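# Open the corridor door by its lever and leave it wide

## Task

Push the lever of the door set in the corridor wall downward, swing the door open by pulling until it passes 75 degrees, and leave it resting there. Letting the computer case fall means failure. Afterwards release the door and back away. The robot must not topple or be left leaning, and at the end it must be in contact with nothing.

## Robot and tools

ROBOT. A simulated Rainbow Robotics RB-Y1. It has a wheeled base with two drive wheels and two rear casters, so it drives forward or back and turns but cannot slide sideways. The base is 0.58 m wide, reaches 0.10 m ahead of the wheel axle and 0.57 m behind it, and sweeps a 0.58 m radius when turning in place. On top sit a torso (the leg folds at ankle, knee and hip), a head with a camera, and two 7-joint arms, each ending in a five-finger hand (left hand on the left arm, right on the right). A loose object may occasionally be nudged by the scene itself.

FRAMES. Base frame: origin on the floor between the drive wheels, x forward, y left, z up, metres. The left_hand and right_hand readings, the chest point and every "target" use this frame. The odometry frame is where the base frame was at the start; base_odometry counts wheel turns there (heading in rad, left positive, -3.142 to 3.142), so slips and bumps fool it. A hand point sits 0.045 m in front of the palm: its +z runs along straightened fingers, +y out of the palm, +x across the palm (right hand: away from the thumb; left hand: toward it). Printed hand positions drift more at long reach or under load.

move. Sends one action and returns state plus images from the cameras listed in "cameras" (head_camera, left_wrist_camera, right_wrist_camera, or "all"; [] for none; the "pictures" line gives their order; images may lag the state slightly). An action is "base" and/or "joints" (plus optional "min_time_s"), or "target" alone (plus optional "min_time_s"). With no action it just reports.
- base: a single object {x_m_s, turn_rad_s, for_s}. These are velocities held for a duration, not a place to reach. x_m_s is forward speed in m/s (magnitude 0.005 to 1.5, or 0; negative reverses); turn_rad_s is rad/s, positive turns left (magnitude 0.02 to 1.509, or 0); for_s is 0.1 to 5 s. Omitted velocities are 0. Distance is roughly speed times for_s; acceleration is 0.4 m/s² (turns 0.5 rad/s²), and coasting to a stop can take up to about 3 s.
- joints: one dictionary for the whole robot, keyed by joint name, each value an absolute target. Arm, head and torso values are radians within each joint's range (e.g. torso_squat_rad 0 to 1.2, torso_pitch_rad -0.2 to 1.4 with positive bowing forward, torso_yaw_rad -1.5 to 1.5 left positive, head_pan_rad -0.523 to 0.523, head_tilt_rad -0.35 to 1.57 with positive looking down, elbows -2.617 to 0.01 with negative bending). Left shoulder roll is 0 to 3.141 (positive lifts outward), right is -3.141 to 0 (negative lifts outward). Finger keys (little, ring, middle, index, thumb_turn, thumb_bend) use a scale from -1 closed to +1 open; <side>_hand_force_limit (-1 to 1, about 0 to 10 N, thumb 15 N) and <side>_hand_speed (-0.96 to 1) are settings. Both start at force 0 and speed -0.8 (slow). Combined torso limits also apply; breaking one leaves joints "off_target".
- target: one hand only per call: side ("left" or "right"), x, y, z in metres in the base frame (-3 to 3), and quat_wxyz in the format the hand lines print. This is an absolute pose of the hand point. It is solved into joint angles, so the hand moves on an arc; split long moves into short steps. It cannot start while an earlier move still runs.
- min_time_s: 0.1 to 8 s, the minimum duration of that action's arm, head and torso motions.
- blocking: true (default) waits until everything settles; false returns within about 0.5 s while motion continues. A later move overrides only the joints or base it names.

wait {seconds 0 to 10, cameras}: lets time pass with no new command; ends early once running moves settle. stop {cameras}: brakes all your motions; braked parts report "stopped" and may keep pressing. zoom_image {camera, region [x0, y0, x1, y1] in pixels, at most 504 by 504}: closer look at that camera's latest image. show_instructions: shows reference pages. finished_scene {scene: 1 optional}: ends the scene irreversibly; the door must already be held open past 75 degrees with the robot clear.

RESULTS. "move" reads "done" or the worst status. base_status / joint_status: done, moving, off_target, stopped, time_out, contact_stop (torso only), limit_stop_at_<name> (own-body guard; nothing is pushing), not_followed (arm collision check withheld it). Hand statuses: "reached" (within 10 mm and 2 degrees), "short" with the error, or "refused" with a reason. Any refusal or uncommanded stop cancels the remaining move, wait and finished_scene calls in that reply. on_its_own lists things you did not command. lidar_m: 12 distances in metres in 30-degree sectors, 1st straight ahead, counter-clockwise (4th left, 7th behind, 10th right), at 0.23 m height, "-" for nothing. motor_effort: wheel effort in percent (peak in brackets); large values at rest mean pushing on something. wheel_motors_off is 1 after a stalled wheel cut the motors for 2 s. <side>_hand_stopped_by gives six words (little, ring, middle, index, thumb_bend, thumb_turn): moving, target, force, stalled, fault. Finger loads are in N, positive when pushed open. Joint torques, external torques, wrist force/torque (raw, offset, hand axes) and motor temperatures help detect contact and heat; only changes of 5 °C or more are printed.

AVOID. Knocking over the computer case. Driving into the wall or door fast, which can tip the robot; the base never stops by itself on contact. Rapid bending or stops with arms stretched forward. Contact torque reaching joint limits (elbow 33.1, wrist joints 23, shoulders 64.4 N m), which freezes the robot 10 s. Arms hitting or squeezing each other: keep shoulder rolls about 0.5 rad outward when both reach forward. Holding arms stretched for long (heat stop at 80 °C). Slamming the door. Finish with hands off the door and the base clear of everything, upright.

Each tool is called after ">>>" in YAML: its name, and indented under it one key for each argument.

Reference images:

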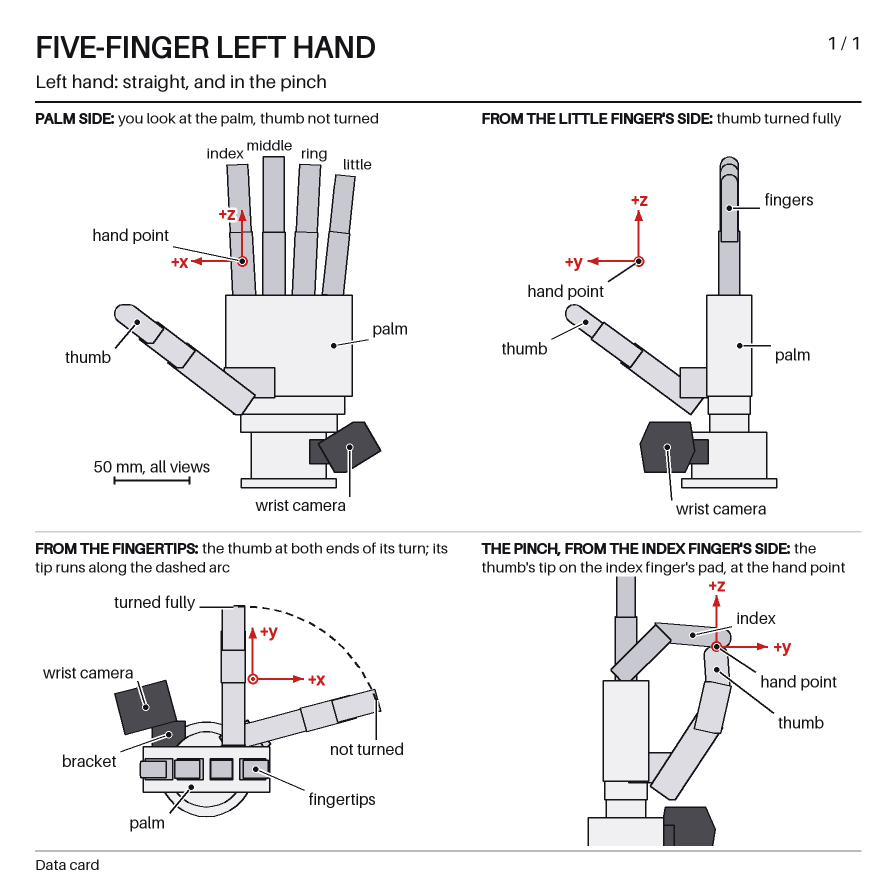

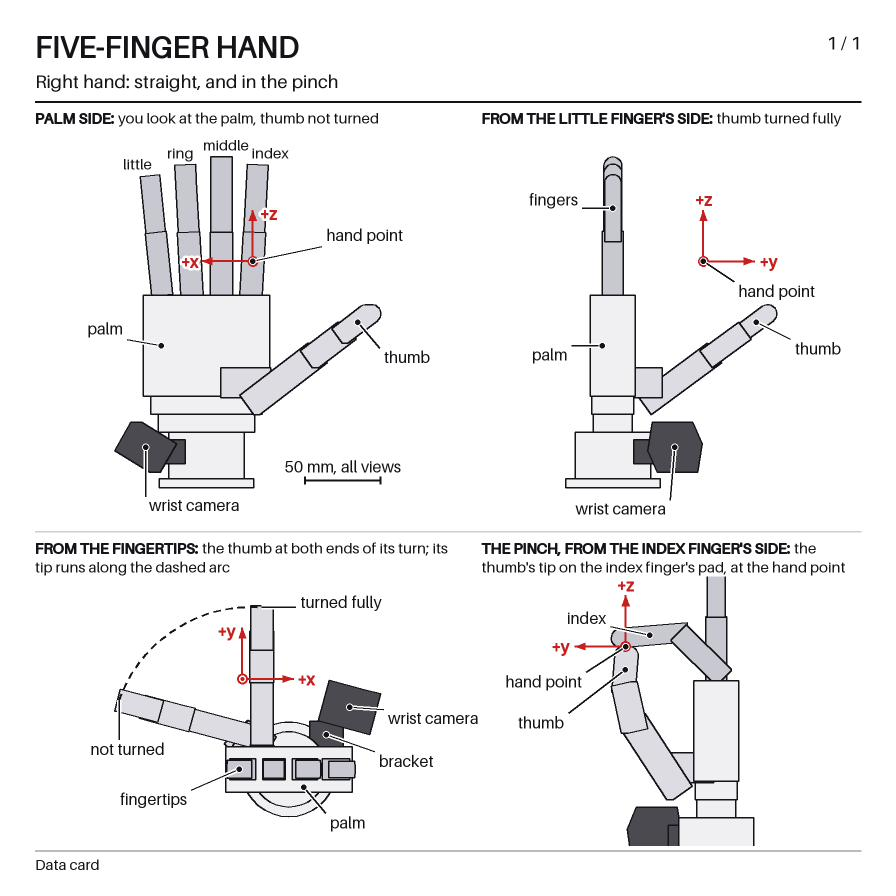

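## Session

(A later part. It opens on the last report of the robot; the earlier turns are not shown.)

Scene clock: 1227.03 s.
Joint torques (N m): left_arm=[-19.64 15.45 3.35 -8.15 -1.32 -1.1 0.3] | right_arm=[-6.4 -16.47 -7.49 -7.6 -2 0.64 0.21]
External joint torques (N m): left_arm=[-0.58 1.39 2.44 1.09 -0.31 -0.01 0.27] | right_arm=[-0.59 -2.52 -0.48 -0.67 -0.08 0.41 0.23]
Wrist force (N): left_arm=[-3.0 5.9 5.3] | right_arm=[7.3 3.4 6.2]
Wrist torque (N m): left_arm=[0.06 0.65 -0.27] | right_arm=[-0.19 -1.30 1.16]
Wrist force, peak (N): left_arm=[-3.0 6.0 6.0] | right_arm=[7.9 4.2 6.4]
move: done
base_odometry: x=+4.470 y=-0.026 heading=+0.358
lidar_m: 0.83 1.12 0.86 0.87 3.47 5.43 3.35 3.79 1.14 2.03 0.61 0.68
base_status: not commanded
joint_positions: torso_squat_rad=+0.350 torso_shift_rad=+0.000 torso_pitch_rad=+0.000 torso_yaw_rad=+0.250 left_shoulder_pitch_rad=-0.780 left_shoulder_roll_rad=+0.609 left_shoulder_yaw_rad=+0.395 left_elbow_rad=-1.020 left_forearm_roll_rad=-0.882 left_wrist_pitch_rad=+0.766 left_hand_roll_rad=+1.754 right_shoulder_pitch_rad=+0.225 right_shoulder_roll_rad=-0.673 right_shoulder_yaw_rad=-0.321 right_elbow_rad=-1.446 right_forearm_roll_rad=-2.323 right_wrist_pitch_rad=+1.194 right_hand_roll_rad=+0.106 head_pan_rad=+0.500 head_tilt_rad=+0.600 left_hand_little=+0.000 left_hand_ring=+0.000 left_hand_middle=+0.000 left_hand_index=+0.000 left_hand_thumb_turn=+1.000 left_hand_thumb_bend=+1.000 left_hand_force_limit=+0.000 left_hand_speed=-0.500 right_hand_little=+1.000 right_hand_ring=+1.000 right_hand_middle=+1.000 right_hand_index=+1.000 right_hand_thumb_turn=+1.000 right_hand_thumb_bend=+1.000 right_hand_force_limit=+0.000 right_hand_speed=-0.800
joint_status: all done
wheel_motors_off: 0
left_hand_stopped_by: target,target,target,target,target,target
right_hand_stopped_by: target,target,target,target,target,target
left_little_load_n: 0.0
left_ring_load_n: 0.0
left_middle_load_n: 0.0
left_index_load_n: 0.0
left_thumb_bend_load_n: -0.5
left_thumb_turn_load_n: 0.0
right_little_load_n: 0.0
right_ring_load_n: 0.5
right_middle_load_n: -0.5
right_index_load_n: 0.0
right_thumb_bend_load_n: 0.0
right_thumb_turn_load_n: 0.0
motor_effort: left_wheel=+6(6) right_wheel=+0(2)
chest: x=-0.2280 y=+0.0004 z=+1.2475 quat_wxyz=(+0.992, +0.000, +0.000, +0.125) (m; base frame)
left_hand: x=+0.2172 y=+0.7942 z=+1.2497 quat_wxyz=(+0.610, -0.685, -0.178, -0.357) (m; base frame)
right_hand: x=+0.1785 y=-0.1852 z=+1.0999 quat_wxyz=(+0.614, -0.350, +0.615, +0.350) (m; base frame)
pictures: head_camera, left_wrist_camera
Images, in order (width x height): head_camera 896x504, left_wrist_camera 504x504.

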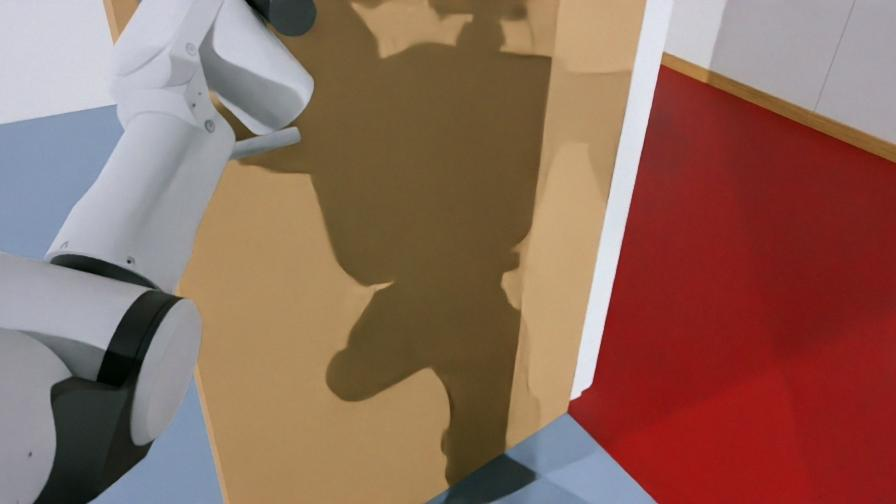

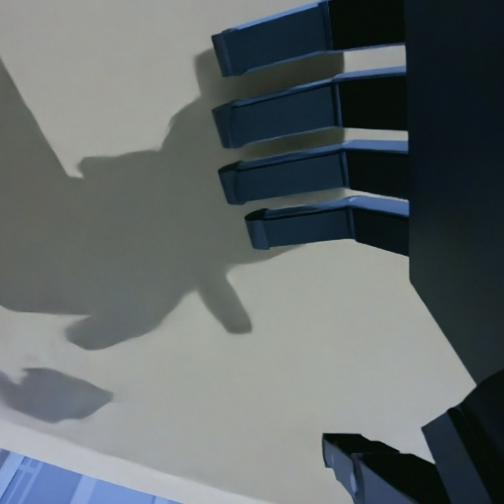

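>>> move:
  joints: {"torso_yaw_rad": 0.32}
  min_time_s: 1.5

>>> move:
  joints: {"torso_yaw_rad": 0.0, "head_pan_rad": 0.5}
  min_time_s: 3

>>> move:
  target: {"side": "left", "x": 0.45, "y": 0.3, "z": 1.25, "quat_wxyz": [0.5, -0.7071, 0.0, -0.5]}
  min_time_s: 2
  cameras: ["head_camera"]

Scene clock: 1253.33 s.
Joint torques (N m): left_arm=[-19.32 15 2.61 -8.23 -1.41 -1.02 0.32] | right_arm=[-7.14 -16.47 -7.26 -7.59 -1.94 0.17 0.24]
External joint torques (N m): left_arm=[-0.26 0.94 1.69 1.01 -0.41 0.07 0.29] | right_arm=[-1.33 -2.53 -0.25 -0.66 -0.01 -0.06 0.27]
Wrist force (N): left_arm=[-3.0 6.2 5.0] | right_arm=[7.7 4.3 6.0]
Wrist torque (N m): left_arm=[0.12 0.65 -0.29] | right_arm=[-0.05 -1.35 1.21]
Wrist force, peak (N): left_arm=[-2.9 6.5 5.8] | right_arm=[8.2 3.8 6.5]
move: done
base_odometry: x=+4.470 y=-0.026 heading=+0.358
lidar_m: 0.83 1.13 0.88 0.89 3.46 5.41 3.35 3.79 1.15 2.04 0.61 0.68
base_status: not commanded
joint_positions: torso_squat_rad=+0.350 torso_shift_rad=+0.000 torso_pitch_rad=+0.000 torso_yaw_rad=+0.320 left_shoulder_pitch_rad=-0.780 left_shoulder_roll_rad=+0.609 left_shoulder_yaw_rad=+0.395 left_elbow_rad=-1.020 left_forearm_roll_rad=-0.882 left_wrist_pitch_rad=+0.766 left_hand_roll_rad=+1.754 right_shoulder_pitch_rad=+0.225 right_shoulder_roll_rad=-0.673 right_shoulder_yaw_rad=-0.321 right_elbow_rad=-1.446 right_forearm_roll_rad=-2.323 right_wrist_pitch_rad=+1.194 right_hand_roll_rad=+0.106 head_pan_rad=+0.500 head_tilt_rad=+0.600 left_hand_little=+0.000 left_hand_ring=+0.000 left_hand_middle=+0.000 left_hand_index=+0.000 left_hand_thumb_turn=+1.000 left_hand_thumb_bend=+1.000 left_hand_force_limit=+0.000 left_hand_speed=-0.500 right_hand_little=+1.000 right_hand_ring=+1.000 right_hand_middle=+1.000 right_hand_index=+1.000 right_hand_thumb_turn=+1.000 right_hand_thumb_bend=+1.000 right_hand_force_limit=+0.000 right_hand_speed=-0.800
joint_status: all done
wheel_motors_off: 0
left_hand_stopped_by: target,target,target,target,target,target
right_hand_stopped_by: target,target,target,target,target,target
left_little_load_n: 0.0
left_ring_load_n: 0.0
left_middle_load_n: 0.0
left_index_load_n: 0.0
left_thumb_bend_load_n: 0.0
left_thumb_turn_load_n: 0.0
right_little_load_n: 0.0
right_ring_load_n: 0.0
right_middle_load_n: 0.0
right_index_load_n: 0.0
right_thumb_bend_load_n: 0.0
right_thumb_turn_load_n: 0.0
motor_effort: left_wheel=+6(6) right_wheel=+0(2)
chest: x=-0.2280 y=+0.0004 z=+1.2475 quat_wxyz=(+0.987, +0.000, +0.000, +0.159) (m; base frame)
left_hand: x=+0.1605 y=+0.8235 z=+1.2496 quat_wxyz=(+0.622, -0.678, -0.202, -0.336) (m; base frame)
right_hand: x=+0.1905 y=-0.1563 z=+1.0999 quat_wxyz=(+0.602, -0.371, +0.602, +0.371) (m; base frame)
pictures: none

Scene clock: 1256.63 s.
Joint torques (N m): left_arm=[-20.08 15.51 2.98 -8.06 -1.21 -1.31 0.06] | right_arm=[-7.24 -15.56 -7.61 -7.54 -2.3 0.46 0.34]
External joint torques (N m): left_arm=[-1.01 1.46 2.06 1.18 -0.21 -0.22 0.03] | right_arm=[-1.43 -1.61 -0.6 -0.61 -0.37 0.24 0.36]
Wrist force (N): left_arm=[-3.0 5.8 5.3] | right_arm=[7.2 3.3 6.3]
Wrist torque (N m): left_arm=[0.01 0.64 -0.25] | right_arm=[-0.22 -1.27 1.18]
Wrist force, peak (N): left_arm=[-3.0 6.4 5.8] | right_arm=[8.2 4.2 6.4]
move: done
base_odometry: x=+4.470 y=-0.026 heading=+0.358
lidar_m: 0.83 1.13 0.88 0.89 3.47 5.42 3.35 3.79 1.14 2.04 0.61 0.68
base_status: not commanded
joint_positions: torso_squat_rad=+0.350 torso_shift_rad=+0.000 torso_pitch_rad=+0.000 torso_yaw_rad=+0.000 left_shoulder_pitch_rad=-0.780 left_shoulder_roll_rad=+0.609 left_shoulder_yaw_rad=+0.395 left_elbow_rad=-1.020 left_forearm_roll_rad=-0.882 left_wrist_pitch_rad=+0.766 left_hand_roll_rad=+1.754 right_shoulder_pitch_rad=+0.225 right_shoulder_roll_rad=-0.673 right_shoulder_yaw_rad=-0.321 right_elbow_rad=-1.446 right_forearm_roll_rad=-2.323 right_wrist_pitch_rad=+1.194 right_hand_roll_rad=+0.106 head_pan_rad=+0.500 head_tilt_rad=+0.600 left_hand_little=+0.000 left_hand_ring=+0.000 left_hand_middle=+0.000 left_hand_index=+0.000 left_hand_thumb_turn=+1.000 left_hand_thumb_bend=+1.000 left_hand_force_limit=+0.000 left_hand_speed=-0.500 right_hand_little=+1.000 right_hand_ring=+1.000 right_hand_middle=+1.000 right_hand_index=+1.000 right_hand_thumb_turn=+1.000 right_hand_thumb_bend=+1.000 right_hand_force_limit=+0.000 right_hand_speed=-0.800
joint_status: all done
wheel_motors_off: 0
left_hand_stopped_by: target,target,target,target,target,target
right_hand_stopped_by: target,target,target,target,target,target
left_little_load_n: 0.0
left_ring_load_n: 0.0
left_middle_load_n: 0.0
left_index_load_n: 0.0
left_thumb_bend_load_n: 0.0
left_thumb_turn_load_n: 0.0
right_little_load_n: 0.0
right_ring_load_n: 0.0
right_middle_load_n: 0.0
right_index_load_n: 0.0
right_thumb_bend_load_n: 0.0
right_thumb_turn_load_n: 0.0
motor_effort: left_wheel=+6(6) right_wheel=-1(2)
chest: x=-0.2280 y=+0.0004 z=+1.2475 quat_wxyz=(+1.000, +0.000, +0.000, +0.000) (m; base frame)
left_hand: x=+0.3997 y=+0.6595 z=+1.2497 quat_wxyz=(+0.561, -0.701, -0.092, -0.430) (m; base frame)
right_hand: x=+0.1200 y=-0.2799 z=+1.1000 quat_wxyz=(+0.653, -0.270, +0.654, +0.270) (m; base frame)
pictures: none

Scene clock: 1258.97 s.
Joint torques (N m): left_arm=[-21.84 4.8 -1.08 -8.09 -1.49 -1.37 0.05] | right_arm=[-7.83 -16.24 -7.66 -7.5 -1.82 0.51 0.11]
External joint torques (N m): left_arm=[-2 0.41 -0.95 0.3 -0.18 -0.16 0.02] | right_arm=[-2.01 -2.29 -0.65 -0.57 0.1 0.29 0.13]
Wrist force (N): left_arm=[-2.9 5.4 5.4] | right_arm=[7.6 4.0 5.7]
Wrist torque (N m): left_arm=[-0.05 0.64 -0.43] | right_arm=[-0.06 -1.33 1.19]
Wrist force, peak (N): left_arm=[-3.3 6.4 5.5] | right_arm=[8.3 3.8 6.4]
move: done
base_odometry: x=+4.470 y=-0.026 heading=+0.358
lidar_m: 0.84 1.12 0.88 0.89 3.47 5.42 3.34 3.78 1.14 2.04 0.61 0.67
base_status: not commanded
joint_positions: torso_squat_rad=+0.350 torso_shift_rad=+0.000 torso_pitch_rad=+0.000 torso_yaw_rad=+0.000 left_shoulder_pitch_rad=-0.815 left_shoulder_roll_rad=+0.056 left_shoulder_yaw_rad=+0.057 left_elbow_rad=-1.407 left_forearm_roll_rad=-1.119 left_wrist_pitch_rad=+1.130 left_hand_roll_rad=+1.681 right_shoulder_pitch_rad=+0.225 right_shoulder_roll_rad=-0.673 right_shoulder_yaw_rad=-0.321 right_elbow_rad=-1.446 right_forearm_roll_rad=-2.323 right_wrist_pitch_rad=+1.194 right_hand_roll_rad=+0.106 head_pan_rad=+0.500 head_tilt_rad=+0.600 left_hand_little=+0.000 left_hand_ring=+0.000 left_hand_middle=+0.000 left_hand_index=+0.000 left_hand_thumb_turn=+1.000 left_hand_thumb_bend=+1.000 left_hand_force_limit=+0.000 left_hand_speed=-0.500 right_hand_little=+1.000 right_hand_ring=+1.000 right_hand_middle=+1.000 right_hand_index=+1.000 right_hand_thumb_turn=+1.000 right_hand_thumb_bend=+1.000 right_hand_force_limit=+0.000 right_hand_speed=-0.800
joint_status: all done
wheel_motors_off: 0
left_hand_stopped_by: target,target,target,target,target,target
right_hand_stopped_by: target,target,target,target,target,target
left_little_load_n: 0.0
left_ring_load_n: 0.0
left_middle_load_n: 0.0
left_index_load_n: 0.0
left_thumb_bend_load_n: 0.0
left_thumb_turn_load_n: 0.0
right_little_load_n: 0.0
right_ring_load_n: 0.0
right_middle_load_n: 0.0
right_index_load_n: 0.0
right_thumb_bend_load_n: 0.0
right_thumb_turn_load_n: 0.0
motor_effort: left_wheel=+6(6) right_wheel=+0(2)
chest: x=-0.2280 y=+0.0004 z=+1.2475 quat_wxyz=(+1.000, +0.000, +0.000, +0.000) (m; base frame)
left_hand: x=+0.4500 y=+0.3002 z=+1.2497 quat_wxyz=(+0.500, -0.707, +0.000, -0.500) (m; base frame)
left_hand_status: reached (checked arc, planned for 2.0 s): 0 mm and 0.0 deg off.
right_hand: x=+0.1200 y=-0.2799 z=+1.1000 quat_wxyz=(+0.653, -0.270, +0.654, +0.270) (m; base frame)
pictures: head_camera
Images, in order (width x height): head_camera 896x504.

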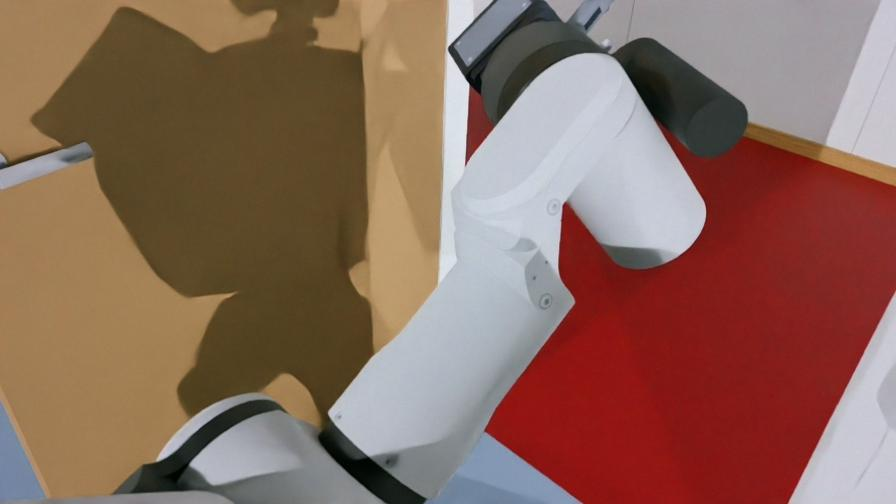

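>>> move:
  target: {"side": "left", "x": 0.27, "y": 0.15, "z": 1.2, "quat_wxyz": [0.2706, -0.6533, 0.2706, -0.6533]}
  min_time_s: 1.5

>>> move:
  base: {"x_m_s": -0.3, "for_s": 2.2}

>>> move:
  joints: {"left_shoulder_pitch_rad": 0.2, "left_shoulder_roll_rad": 0.3, "left_shoulder_yaw_rad": -0.03, "left_elbow_rad": -1.8, "left_forearm_roll_rad": 0.02, "left_wrist_pitch_rad": 0.0, "left_hand_roll_rad": 0.0, "right_shoulder_pitch_rad": 0.2, "right_shoulder_roll_rad": -0.3, "right_shoulder_yaw_rad": -0.03, "right_elbow_rad": -1.8, "right_forearm_roll_rad": 0.02, "right_wrist_pitch_rad": 0.0, "right_hand_roll_rad": 0.0, "head_pan_rad": 0.3, "head_tilt_rad": 0.3}
  min_time_s: 2
  cameras: ["head_camera"]

>>> move:
  joints: {"left_shoulder_pitch_rad": 0.05, "left_shoulder_roll_rad": 0.05, "left_elbow_rad": -0.25, "right_shoulder_pitch_rad": 0.05, "right_shoulder_roll_rad": -0.05, "right_elbow_rad": -0.25}
  min_time_s: 1.5
  cameras: ["head_camera"]

Scene clock: 1282.83 s.
Joint torques (N m): left_arm=[-9.99 3.32 3.33 -7.66 -0.91 -1.84 0.07] | right_arm=[-6.8 -15.81 -7.1 -7.53 -1.86 0.26 0.28]
External joint torques (N m): left_arm=[-0.9 0.42 -0.3 0 -0.16 -0.22 0.05] | right_arm=[-0.99 -1.87 -0.09 -0.6 0.06 0.03 0.3]
Wrist force (N): left_arm=[-2.8 6.1 4.9] | right_arm=[7.8 3.8 6.3]
Wrist torque (N m): left_arm=[0.07 0.59 -0.40] | right_arm=[-0.16 -1.41 1.22]
Wrist force, peak (N): left_arm=[-3.4 6.6 5.7] | right_arm=[8.4 3.8 6.4]
move: done
base_odometry: x=+4.470 y=-0.026 heading=+0.358
lidar_m: 0.84 1.12 0.88 0.89 3.46 5.41 3.34 3.79 1.14 2.04 0.61 0.68
base_status: not commanded
joint_positions: torso_squat_rad=+0.350 torso_shift_rad=+0.000 torso_pitch_rad=+0.000 torso_yaw_rad=+0.000 left_shoulder_pitch_rad=-0.035 left_shoulder_roll_rad=+0.393 left_shoulder_yaw_rad=-0.217 left_elbow_rad=-2.426 left_forearm_roll_rad=-0.281 left_wrist_pitch_rad=+0.912 left_hand_roll_rad=+1.362 right_shoulder_pitch_rad=+0.225 right_shoulder_roll_rad=-0.673 right_shoulder_yaw_rad=-0.321 right_elbow_rad=-1.446 right_forearm_roll_rad=-2.323 right_wrist_pitch_rad=+1.194 right_hand_roll_rad=+0.106 head_pan_rad=+0.500 head_tilt_rad=+0.600 left_hand_little=+0.000 left_hand_ring=+0.000 left_hand_middle=+0.000 left_hand_index=+0.000 left_hand_thumb_turn=+1.000 left_hand_thumb_bend=+1.000 left_hand_force_limit=+0.000 left_hand_speed=-0.500 right_hand_little=+1.000 right_hand_ring=+1.000 right_hand_middle=+1.000 right_hand_index=+1.000 right_hand_thumb_turn=+1.000 right_hand_thumb_bend=+1.000 right_hand_force_limit=+0.000 right_hand_speed=-0.800
joint_status: all done
wheel_motors_off: 0
left_hand_stopped_by: target,target,target,target,target,target
right_hand_stopped_by: target,target,target,target,target,target
left_little_load_n: 0.0
left_ring_load_n: 0.0
left_middle_load_n: 0.0
left_index_load_n: -0.5
left_thumb_bend_load_n: 0.0
left_thumb_turn_load_n: 0.0
right_little_load_n: 0.0
right_ring_load_n: -0.5
right_middle_load_n: 0.0
right_index_load_n: 0.0
right_thumb_bend_load_n: -0.5
right_thumb_turn_load_n: 0.0
motor_effort: left_wheel=+6(6) right_wheel=-2(2)
chest: x=-0.2280 y=+0.0004 z=+1.2475 quat_wxyz=(+1.000, +0.000, +0.000, +0.000) (m; base frame)
left_hand: x=+0.2698 y=+0.1504 z=+1.2006 quat_wxyz=(+0.272, -0.654, +0.268, -0.653) (m; base frame)
left_hand_status: reached (checked arc, planned for 1.5 s): 1 mm and 0.4 deg off.
right_hand: x=+0.1200 y=-0.2799 z=+1.1000 quat_wxyz=(+0.653, -0.270, +0.654, +0.270) (m; base frame)
pictures: none

Scene clock: 1286.33 s.
Joint torques (N m): left_arm=[-10.15 3.45 3.61 -7.16 -1.1 -1.94 0.11] | right_arm=[-7.02 -15.74 -7.75 -7.42 -1.97 0.49 -0.03]
External joint torques (N m): left_arm=[-1.06 0.55 -0.02 0.5 -0.35 -0.32 0.08] | right_arm=[-1.2 -1.79 -0.73 -0.49 -0.04 0.27 -0.01]
Wrist force (N): left_arm=[-2.6 6.0 5.1] | right_arm=[7.7 4.1 6.4]
Wrist torque (N m): left_arm=[0.02 0.54 -0.40] | right_arm=[-0.12 -1.33 1.24]
Wrist force, peak (N): left_arm=[-2.7 6.5 5.5] | right_arm=[8.2 4.2 6.5]
move: done
base_odometry: x=+3.852 y=-0.257 heading=+0.359
lidar_m: 1.49 1.21 1.15 3.35 3.86 2.91 2.71 1.48 0.98 0.99 1.13 1.12
base_status: done (sent for 2.2 of 2.2 s)
joint_positions: torso_squat_rad=+0.350 torso_shift_rad=+0.000 torso_pitch_rad=+0.000 torso_yaw_rad=+0.000 left_shoulder_pitch_rad=-0.035 left_shoulder_roll_rad=+0.393 left_shoulder_yaw_rad=-0.217 left_elbow_rad=-2.426 left_forearm_roll_rad=-0.281 left_wrist_pitch_rad=+0.912 left_hand_roll_rad=+1.362 right_shoulder_pitch_rad=+0.225 right_shoulder_roll_rad=-0.673 right_shoulder_yaw_rad=-0.321 right_elbow_rad=-1.446 right_forearm_roll_rad=-2.323 right_wrist_pitch_rad=+1.194 right_hand_roll_rad=+0.106 head_pan_rad=+0.500 head_tilt_rad=+0.600 left_hand_little=+0.000 left_hand_ring=+0.000 left_hand_middle=+0.000 left_hand_index=+0.000 left_hand_thumb_turn=+1.000 left_hand_thumb_bend=+1.000 left_hand_force_limit=+0.000 left_hand_speed=-0.500 right_hand_little=+1.000 right_hand_ring=+1.000 right_hand_middle=+1.000 right_hand_index=+1.000 right_hand_thumb_turn=+1.000 right_hand_thumb_bend=+1.000 right_hand_force_limit=+0.000 right_hand_speed=-0.800
joint_status: not commanded
wheel_motors_off: 0
left_hand_stopped_by: target,target,target,target,target,target
right_hand_stopped_by: target,target,target,target,target,target
left_little_load_n: 0.0
left_ring_load_n: 0.0
left_middle_load_n: 0.0
left_index_load_n: 0.0
left_thumb_bend_load_n: 0.0
left_thumb_turn_load_n: 0.0
right_little_load_n: 0.0
right_ring_load_n: 0.0
right_middle_load_n: 0.0
right_index_load_n: 0.0
right_thumb_bend_load_n: 0.0
right_thumb_turn_load_n: -0.5
motor_effort: left_wheel=+13(39) right_wheel=-10(40)
chest: x=-0.2280 y=+0.0004 z=+1.2475 quat_wxyz=(+1.000, +0.000, +0.000, +0.000) (m; base frame)
left_hand: x=+0.2697 y=+0.1503 z=+1.2006 quat_wxyz=(+0.272, -0.654, +0.268, -0.653) (m; base frame)
right_hand: x=+0.1200 y=-0.2799 z=+1.1001 quat_wxyz=(+0.653, -0.270, +0.654, +0.270) (m; base frame)
pictures: none

Scene clock: 1288.90 s.
Joint torques (N m): left_arm=[-7.5 4 5.27 -8.46 0.07 -2.17 -0.15] | right_arm=[-9.15 -6.61 -3.88 -10.74 -0.08 -1.93 -0.23]
External joint torques (N m): left_arm=[-0.01 -0.33 1.97 1.02 -0.01 -0.32 -0.14] | right_arm=[-1.35 -0.65 -0.12 -0.68 -0.25 0.05 -0.23]
Wrist force (N): left_arm=[2.9 7.1 5.5] | right_arm=[-0.4 9.2 5.8]
Wrist torque (N m): left_arm=[0.10 0.22 -0.18] | right_arm=[0.24 -0.75 0.73]
Wrist force, peak (N): left_arm=[3.0 7.7 5.6] | right_arm=[4.1 8.8 9.4]
move: done
base_odometry: x=+3.852 y=-0.257 heading=+0.359
lidar_m: 1.49 1.21 1.14 3.35 3.87 2.90 2.70 1.47 0.99 0.98 1.13 1.12
base_status: not commanded
joint_positions: torso_squat_rad=+0.350 torso_shift_rad=+0.000 torso_pitch_rad=+0.000 torso_yaw_rad=+0.000 left_shoulder_pitch_rad=+0.200 left_shoulder_roll_rad=+0.300 left_shoulder_yaw_rad=-0.030 left_elbow_rad=-1.800 left_forearm_roll_rad=+0.020 left_wrist_pitch_rad=+0.000 left_hand_roll_rad=+0.000 right_shoulder_pitch_rad=+0.200 right_shoulder_roll_rad=-0.300 right_shoulder_yaw_rad=-0.030 right_elbow_rad=-1.800 right_forearm_roll_rad=+0.020 right_wrist_pitch_rad=+0.000 right_hand_roll_rad=+0.000 head_pan_rad=+0.300 head_tilt_rad=+0.300 left_hand_little=+0.000 left_hand_ring=+0.000 left_hand_middle=+0.000 left_hand_index=+0.000 left_hand_thumb_turn=+1.000 left_hand_thumb_bend=+1.000 left_hand_force_limit=+0.000 left_hand_speed=-0.500 right_hand_little=+1.000 right_hand_ring=+1.000 right_hand_middle=+1.000 right_hand_index=+1.000 right_hand_thumb_turn=+1.000 right_hand_thumb_bend=+1.000 right_hand_force_limit=+0.000 right_hand_speed=-0.800
joint_status: all done
wheel_motors_off: 0
left_hand_stopped_by: target,target,target,target,target,target
right_hand_stopped_by: target,target,target,target,target,target
left_little_load_n: 0.0
left_ring_load_n: 0.0
left_middle_load_n: 0.0
left_index_load_n: 0.0
left_thumb_bend_load_n: 0.0
left_thumb_turn_load_n: 0.0
right_little_load_n: 0.0
right_ring_load_n: 0.0
right_middle_load_n: 0.0
right_index_load_n: 0.0
right_thumb_bend_load_n: 0.0
right_thumb_turn_load_n: -0.5
motor_effort: left_wheel=+13(13) right_wheel=-11(12)
chest: x=-0.2280 y=+0.0004 z=+1.2475 quat_wxyz=(+1.000, +0.000, +0.000, +0.000) (m; base frame)
left_hand: x=+0.2820 y=+0.2819 z=+0.9787 quat_wxyz=(+0.564, -0.414, +0.563, -0.440) (m; base frame)
right_hand: x=+0.2835 y=-0.3174 z=+0.9886 quat_wxyz=(+0.411, -0.558, +0.411, -0.592) (m; base frame)
pictures: head_camera
Images, in order (width x height): head_camera 896x504.

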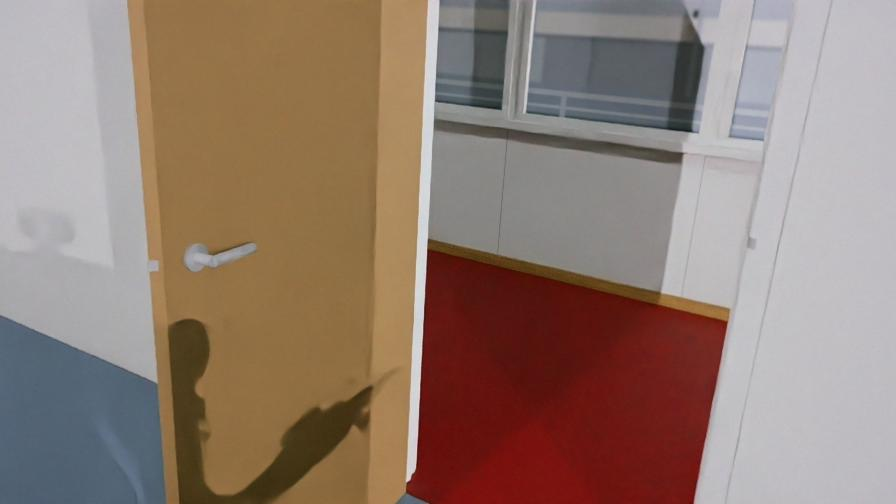

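Scene clock: 1290.80 s.
Joint torques (N m): left_arm=[-2.46 2.61 1.28 -0.66 0.3 -0.61 -0.09] | right_arm=[-3.04 -3.12 -0.17 -0.72 -0.13 -0.44 -0.24]
External joint torques (N m): left_arm=[-1.07 1.31 1.14 0.21 0.28 -0.17 -0.09] | right_arm=[-1.65 -1.11 0.01 0.17 -0.16 0.01 -0.24]
Wrist force (N): left_arm=[1.2 2.8 10.6] | right_arm=[1.8 5.0 12.1]
Wrist torque (N m): left_arm=[-0.50 0.48 -0.07] | right_arm=[-0.34 -1.12 0.75]
Wrist force, peak (N): left_arm=[1.7 6.9 10.0] | right_arm=[0.6 8.6 11.3]
move: done
base_odometry: x=+3.852 y=-0.257 heading=+0.359
lidar_m: 1.49 1.21 1.15 3.35 3.87 2.91 2.71 1.48 0.99 0.99 1.13 1.12
base_status: not commanded
joint_positions: torso_squat_rad=+0.350 torso_shift_rad=+0.000 torso_pitch_rad=+0.000 torso_yaw_rad=+0.000 left_shoulder_pitch_rad=+0.050 left_shoulder_roll_rad=+0.050 left_shoulder_yaw_rad=-0.030 left_elbow_rad=-0.250 left_forearm_roll_rad=+0.020 left_wrist_pitch_rad=+0.000 left_hand_roll_rad=+0.000 right_shoulder_pitch_rad=+0.050 right_shoulder_roll_rad=-0.050 right_shoulder_yaw_rad=-0.030 right_elbow_rad=-0.250 right_forearm_roll_rad=+0.020 right_wrist_pitch_rad=+0.000 right_hand_roll_rad=+0.000 head_pan_rad=+0.300 head_tilt_rad=+0.300 left_hand_little=+0.000 left_hand_ring=+0.000 left_hand_middle=+0.000 left_hand_index=+0.000 left_hand_thumb_turn=+1.000 left_hand_thumb_bend=+1.000 left_hand_force_limit=+0.000 left_hand_speed=-0.500 right_hand_little=+1.000 right_hand_ring=+1.000 right_hand_middle=+1.000 right_hand_index=+1.000 right_hand_thumb_turn=+1.000 right_hand_thumb_bend=+1.000 right_hand_force_limit=+0.000 right_hand_speed=-0.800
joint_status: all done
wheel_motors_off: 0
left_hand_stopped_by: target,target,target,target,target,target
right_hand_stopped_by: target,target,target,target,target,target
left_little_load_n: 0.0
left_ring_load_n: 0.0
left_middle_load_n: 0.0
left_index_load_n: 0.0
left_thumb_bend_load_n: 0.0
left_thumb_turn_load_n: 0.0
right_little_load_n: 0.0
right_ring_load_n: 0.0
right_middle_load_n: 0.0
right_index_load_n: 0.0
right_thumb_bend_load_n: -0.5
right_thumb_turn_load_n: 0.0
motor_effort: left_wheel=+13(13) right_wheel=-11(13)
chest: x=-0.2280 y=+0.0004 z=+1.2475 quat_wxyz=(+1.000, +0.000, +0.000, +0.000) (m; base frame)
left_hand: x=-0.1926 y=+0.2271 z=+0.5095 quat_wxyz=(+0.087, -0.703, +0.703, -0.056) (m; base frame)
right_hand: x=-0.1920 y=-0.2345 z=+0.5099 quat_wxyz=(+0.051, -0.696, +0.710, -0.092) (m; base frame)
pictures: head_camera
Images, in order (width x height): head_camera 896x504.

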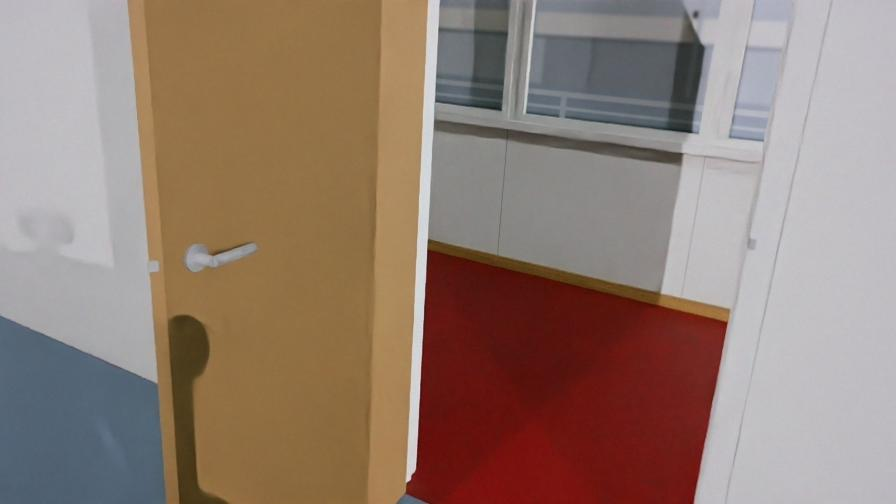

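>>> move:
  joints: {"head_pan_rad": 0.35, "head_tilt_rad": 0.6}
  cameras: ["head_camera"]

Scene clock: 1298.17 s.
Joint torques (N m): left_arm=[-2.4 2.47 1.37 -0.72 0.13 -0.67 0.07] | right_arm=[-3.04 -3.36 -0.21 -0.48 -0.03 -0.49 -0.23]
External joint torques (N m): left_arm=[-1.01 1.18 1.23 0.15 0.11 -0.23 0.08] | right_arm=[-1.65 -1.35 -0.03 0.41 -0.07 -0.04 -0.23]
Wrist force (N): left_arm=[1.0 3.2 10.6] | right_arm=[1.4 5.2 11.0]
Wrist torque (N m): left_arm=[-0.44 0.52 -0.10] | right_arm=[-0.30 -1.04 0.72]
Wrist force, peak (N): left_arm=[0.5 3.0 11.3] | right_arm=[1.6 5.6 12.1]
move: done
base_odometry: x=+3.852 y=-0.257 heading=+0.359
lidar_m: 1.49 1.21 1.15 3.36 3.86 2.91 2.70 1.48 0.98 0.98 1.13 1.12
base_status: not commanded
joint_positions: torso_squat_rad=+0.350 torso_shift_rad=+0.000 torso_pitch_rad=+0.000 torso_yaw_rad=+0.000 left_shoulder_pitch_rad=+0.050 left_shoulder_roll_rad=+0.050 left_shoulder_yaw_rad=-0.030 left_elbow_rad=-0.250 left_forearm_roll_rad=+0.020 left_wrist_pitch_rad=+0.000 left_hand_roll_rad=+0.000 right_shoulder_pitch_rad=+0.050 right_shoulder_roll_rad=-0.050 right_shoulder_yaw_rad=-0.030 right_elbow_rad=-0.250 right_forearm_roll_rad=+0.020 right_wrist_pitch_rad=+0.000 right_hand_roll_rad=+0.000 head_pan_rad=+0.350 head_tilt_rad=+0.600 left_hand_little=+0.000 left_hand_ring=+0.000 left_hand_middle=+0.000 left_hand_index=+0.000 left_hand_thumb_turn=+1.000 left_hand_thumb_bend=+1.000 left_hand_force_limit=+0.000 left_hand_speed=-0.500 right_hand_little=+1.000 right_hand_ring=+1.000 right_hand_middle=+1.000 right_hand_index=+1.000 right_hand_thumb_turn=+1.000 right_hand_thumb_bend=+1.000 right_hand_force_limit=+0.000 right_hand_speed=-0.800
joint_status: all done
wheel_motors_off: 0
left_hand_stopped_by: target,target,target,target,target,target
right_hand_stopped_by: target,target,target,target,target,target
left_little_load_n: 0.0
left_ring_load_n: 0.0
left_middle_load_n: 0.0
left_index_load_n: 0.0
left_thumb_bend_load_n: 0.0
left_thumb_turn_load_n: 0.0
right_little_load_n: 0.0
right_ring_load_n: 0.0
right_middle_load_n: 0.0
right_index_load_n: 0.0
right_thumb_bend_load_n: 0.0
right_thumb_turn_load_n: 0.0
motor_effort: left_wheel=+12(13) right_wheel=-12(13)
chest: x=-0.2280 y=+0.0004 z=+1.2475 quat_wxyz=(+1.000, +0.000, +0.000, +0.000) (m; base frame)
left_hand: x=-0.1926 y=+0.2271 z=+0.5095 quat_wxyz=(+0.087, -0.703, +0.703, -0.056) (m; base frame)
right_hand: x=-0.1920 y=-0.2345 z=+0.5099 quat_wxyz=(+0.051, -0.696, +0.710, -0.092) (m; base frame)
pictures: head_camera
Images, in order (width x height): head_camera 896x504.

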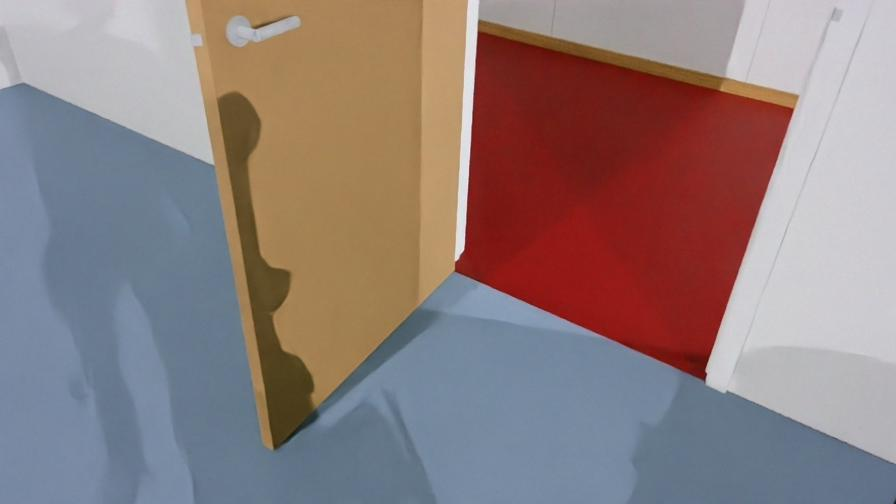

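>>> finished_scene:

The scene is finished: the task was done.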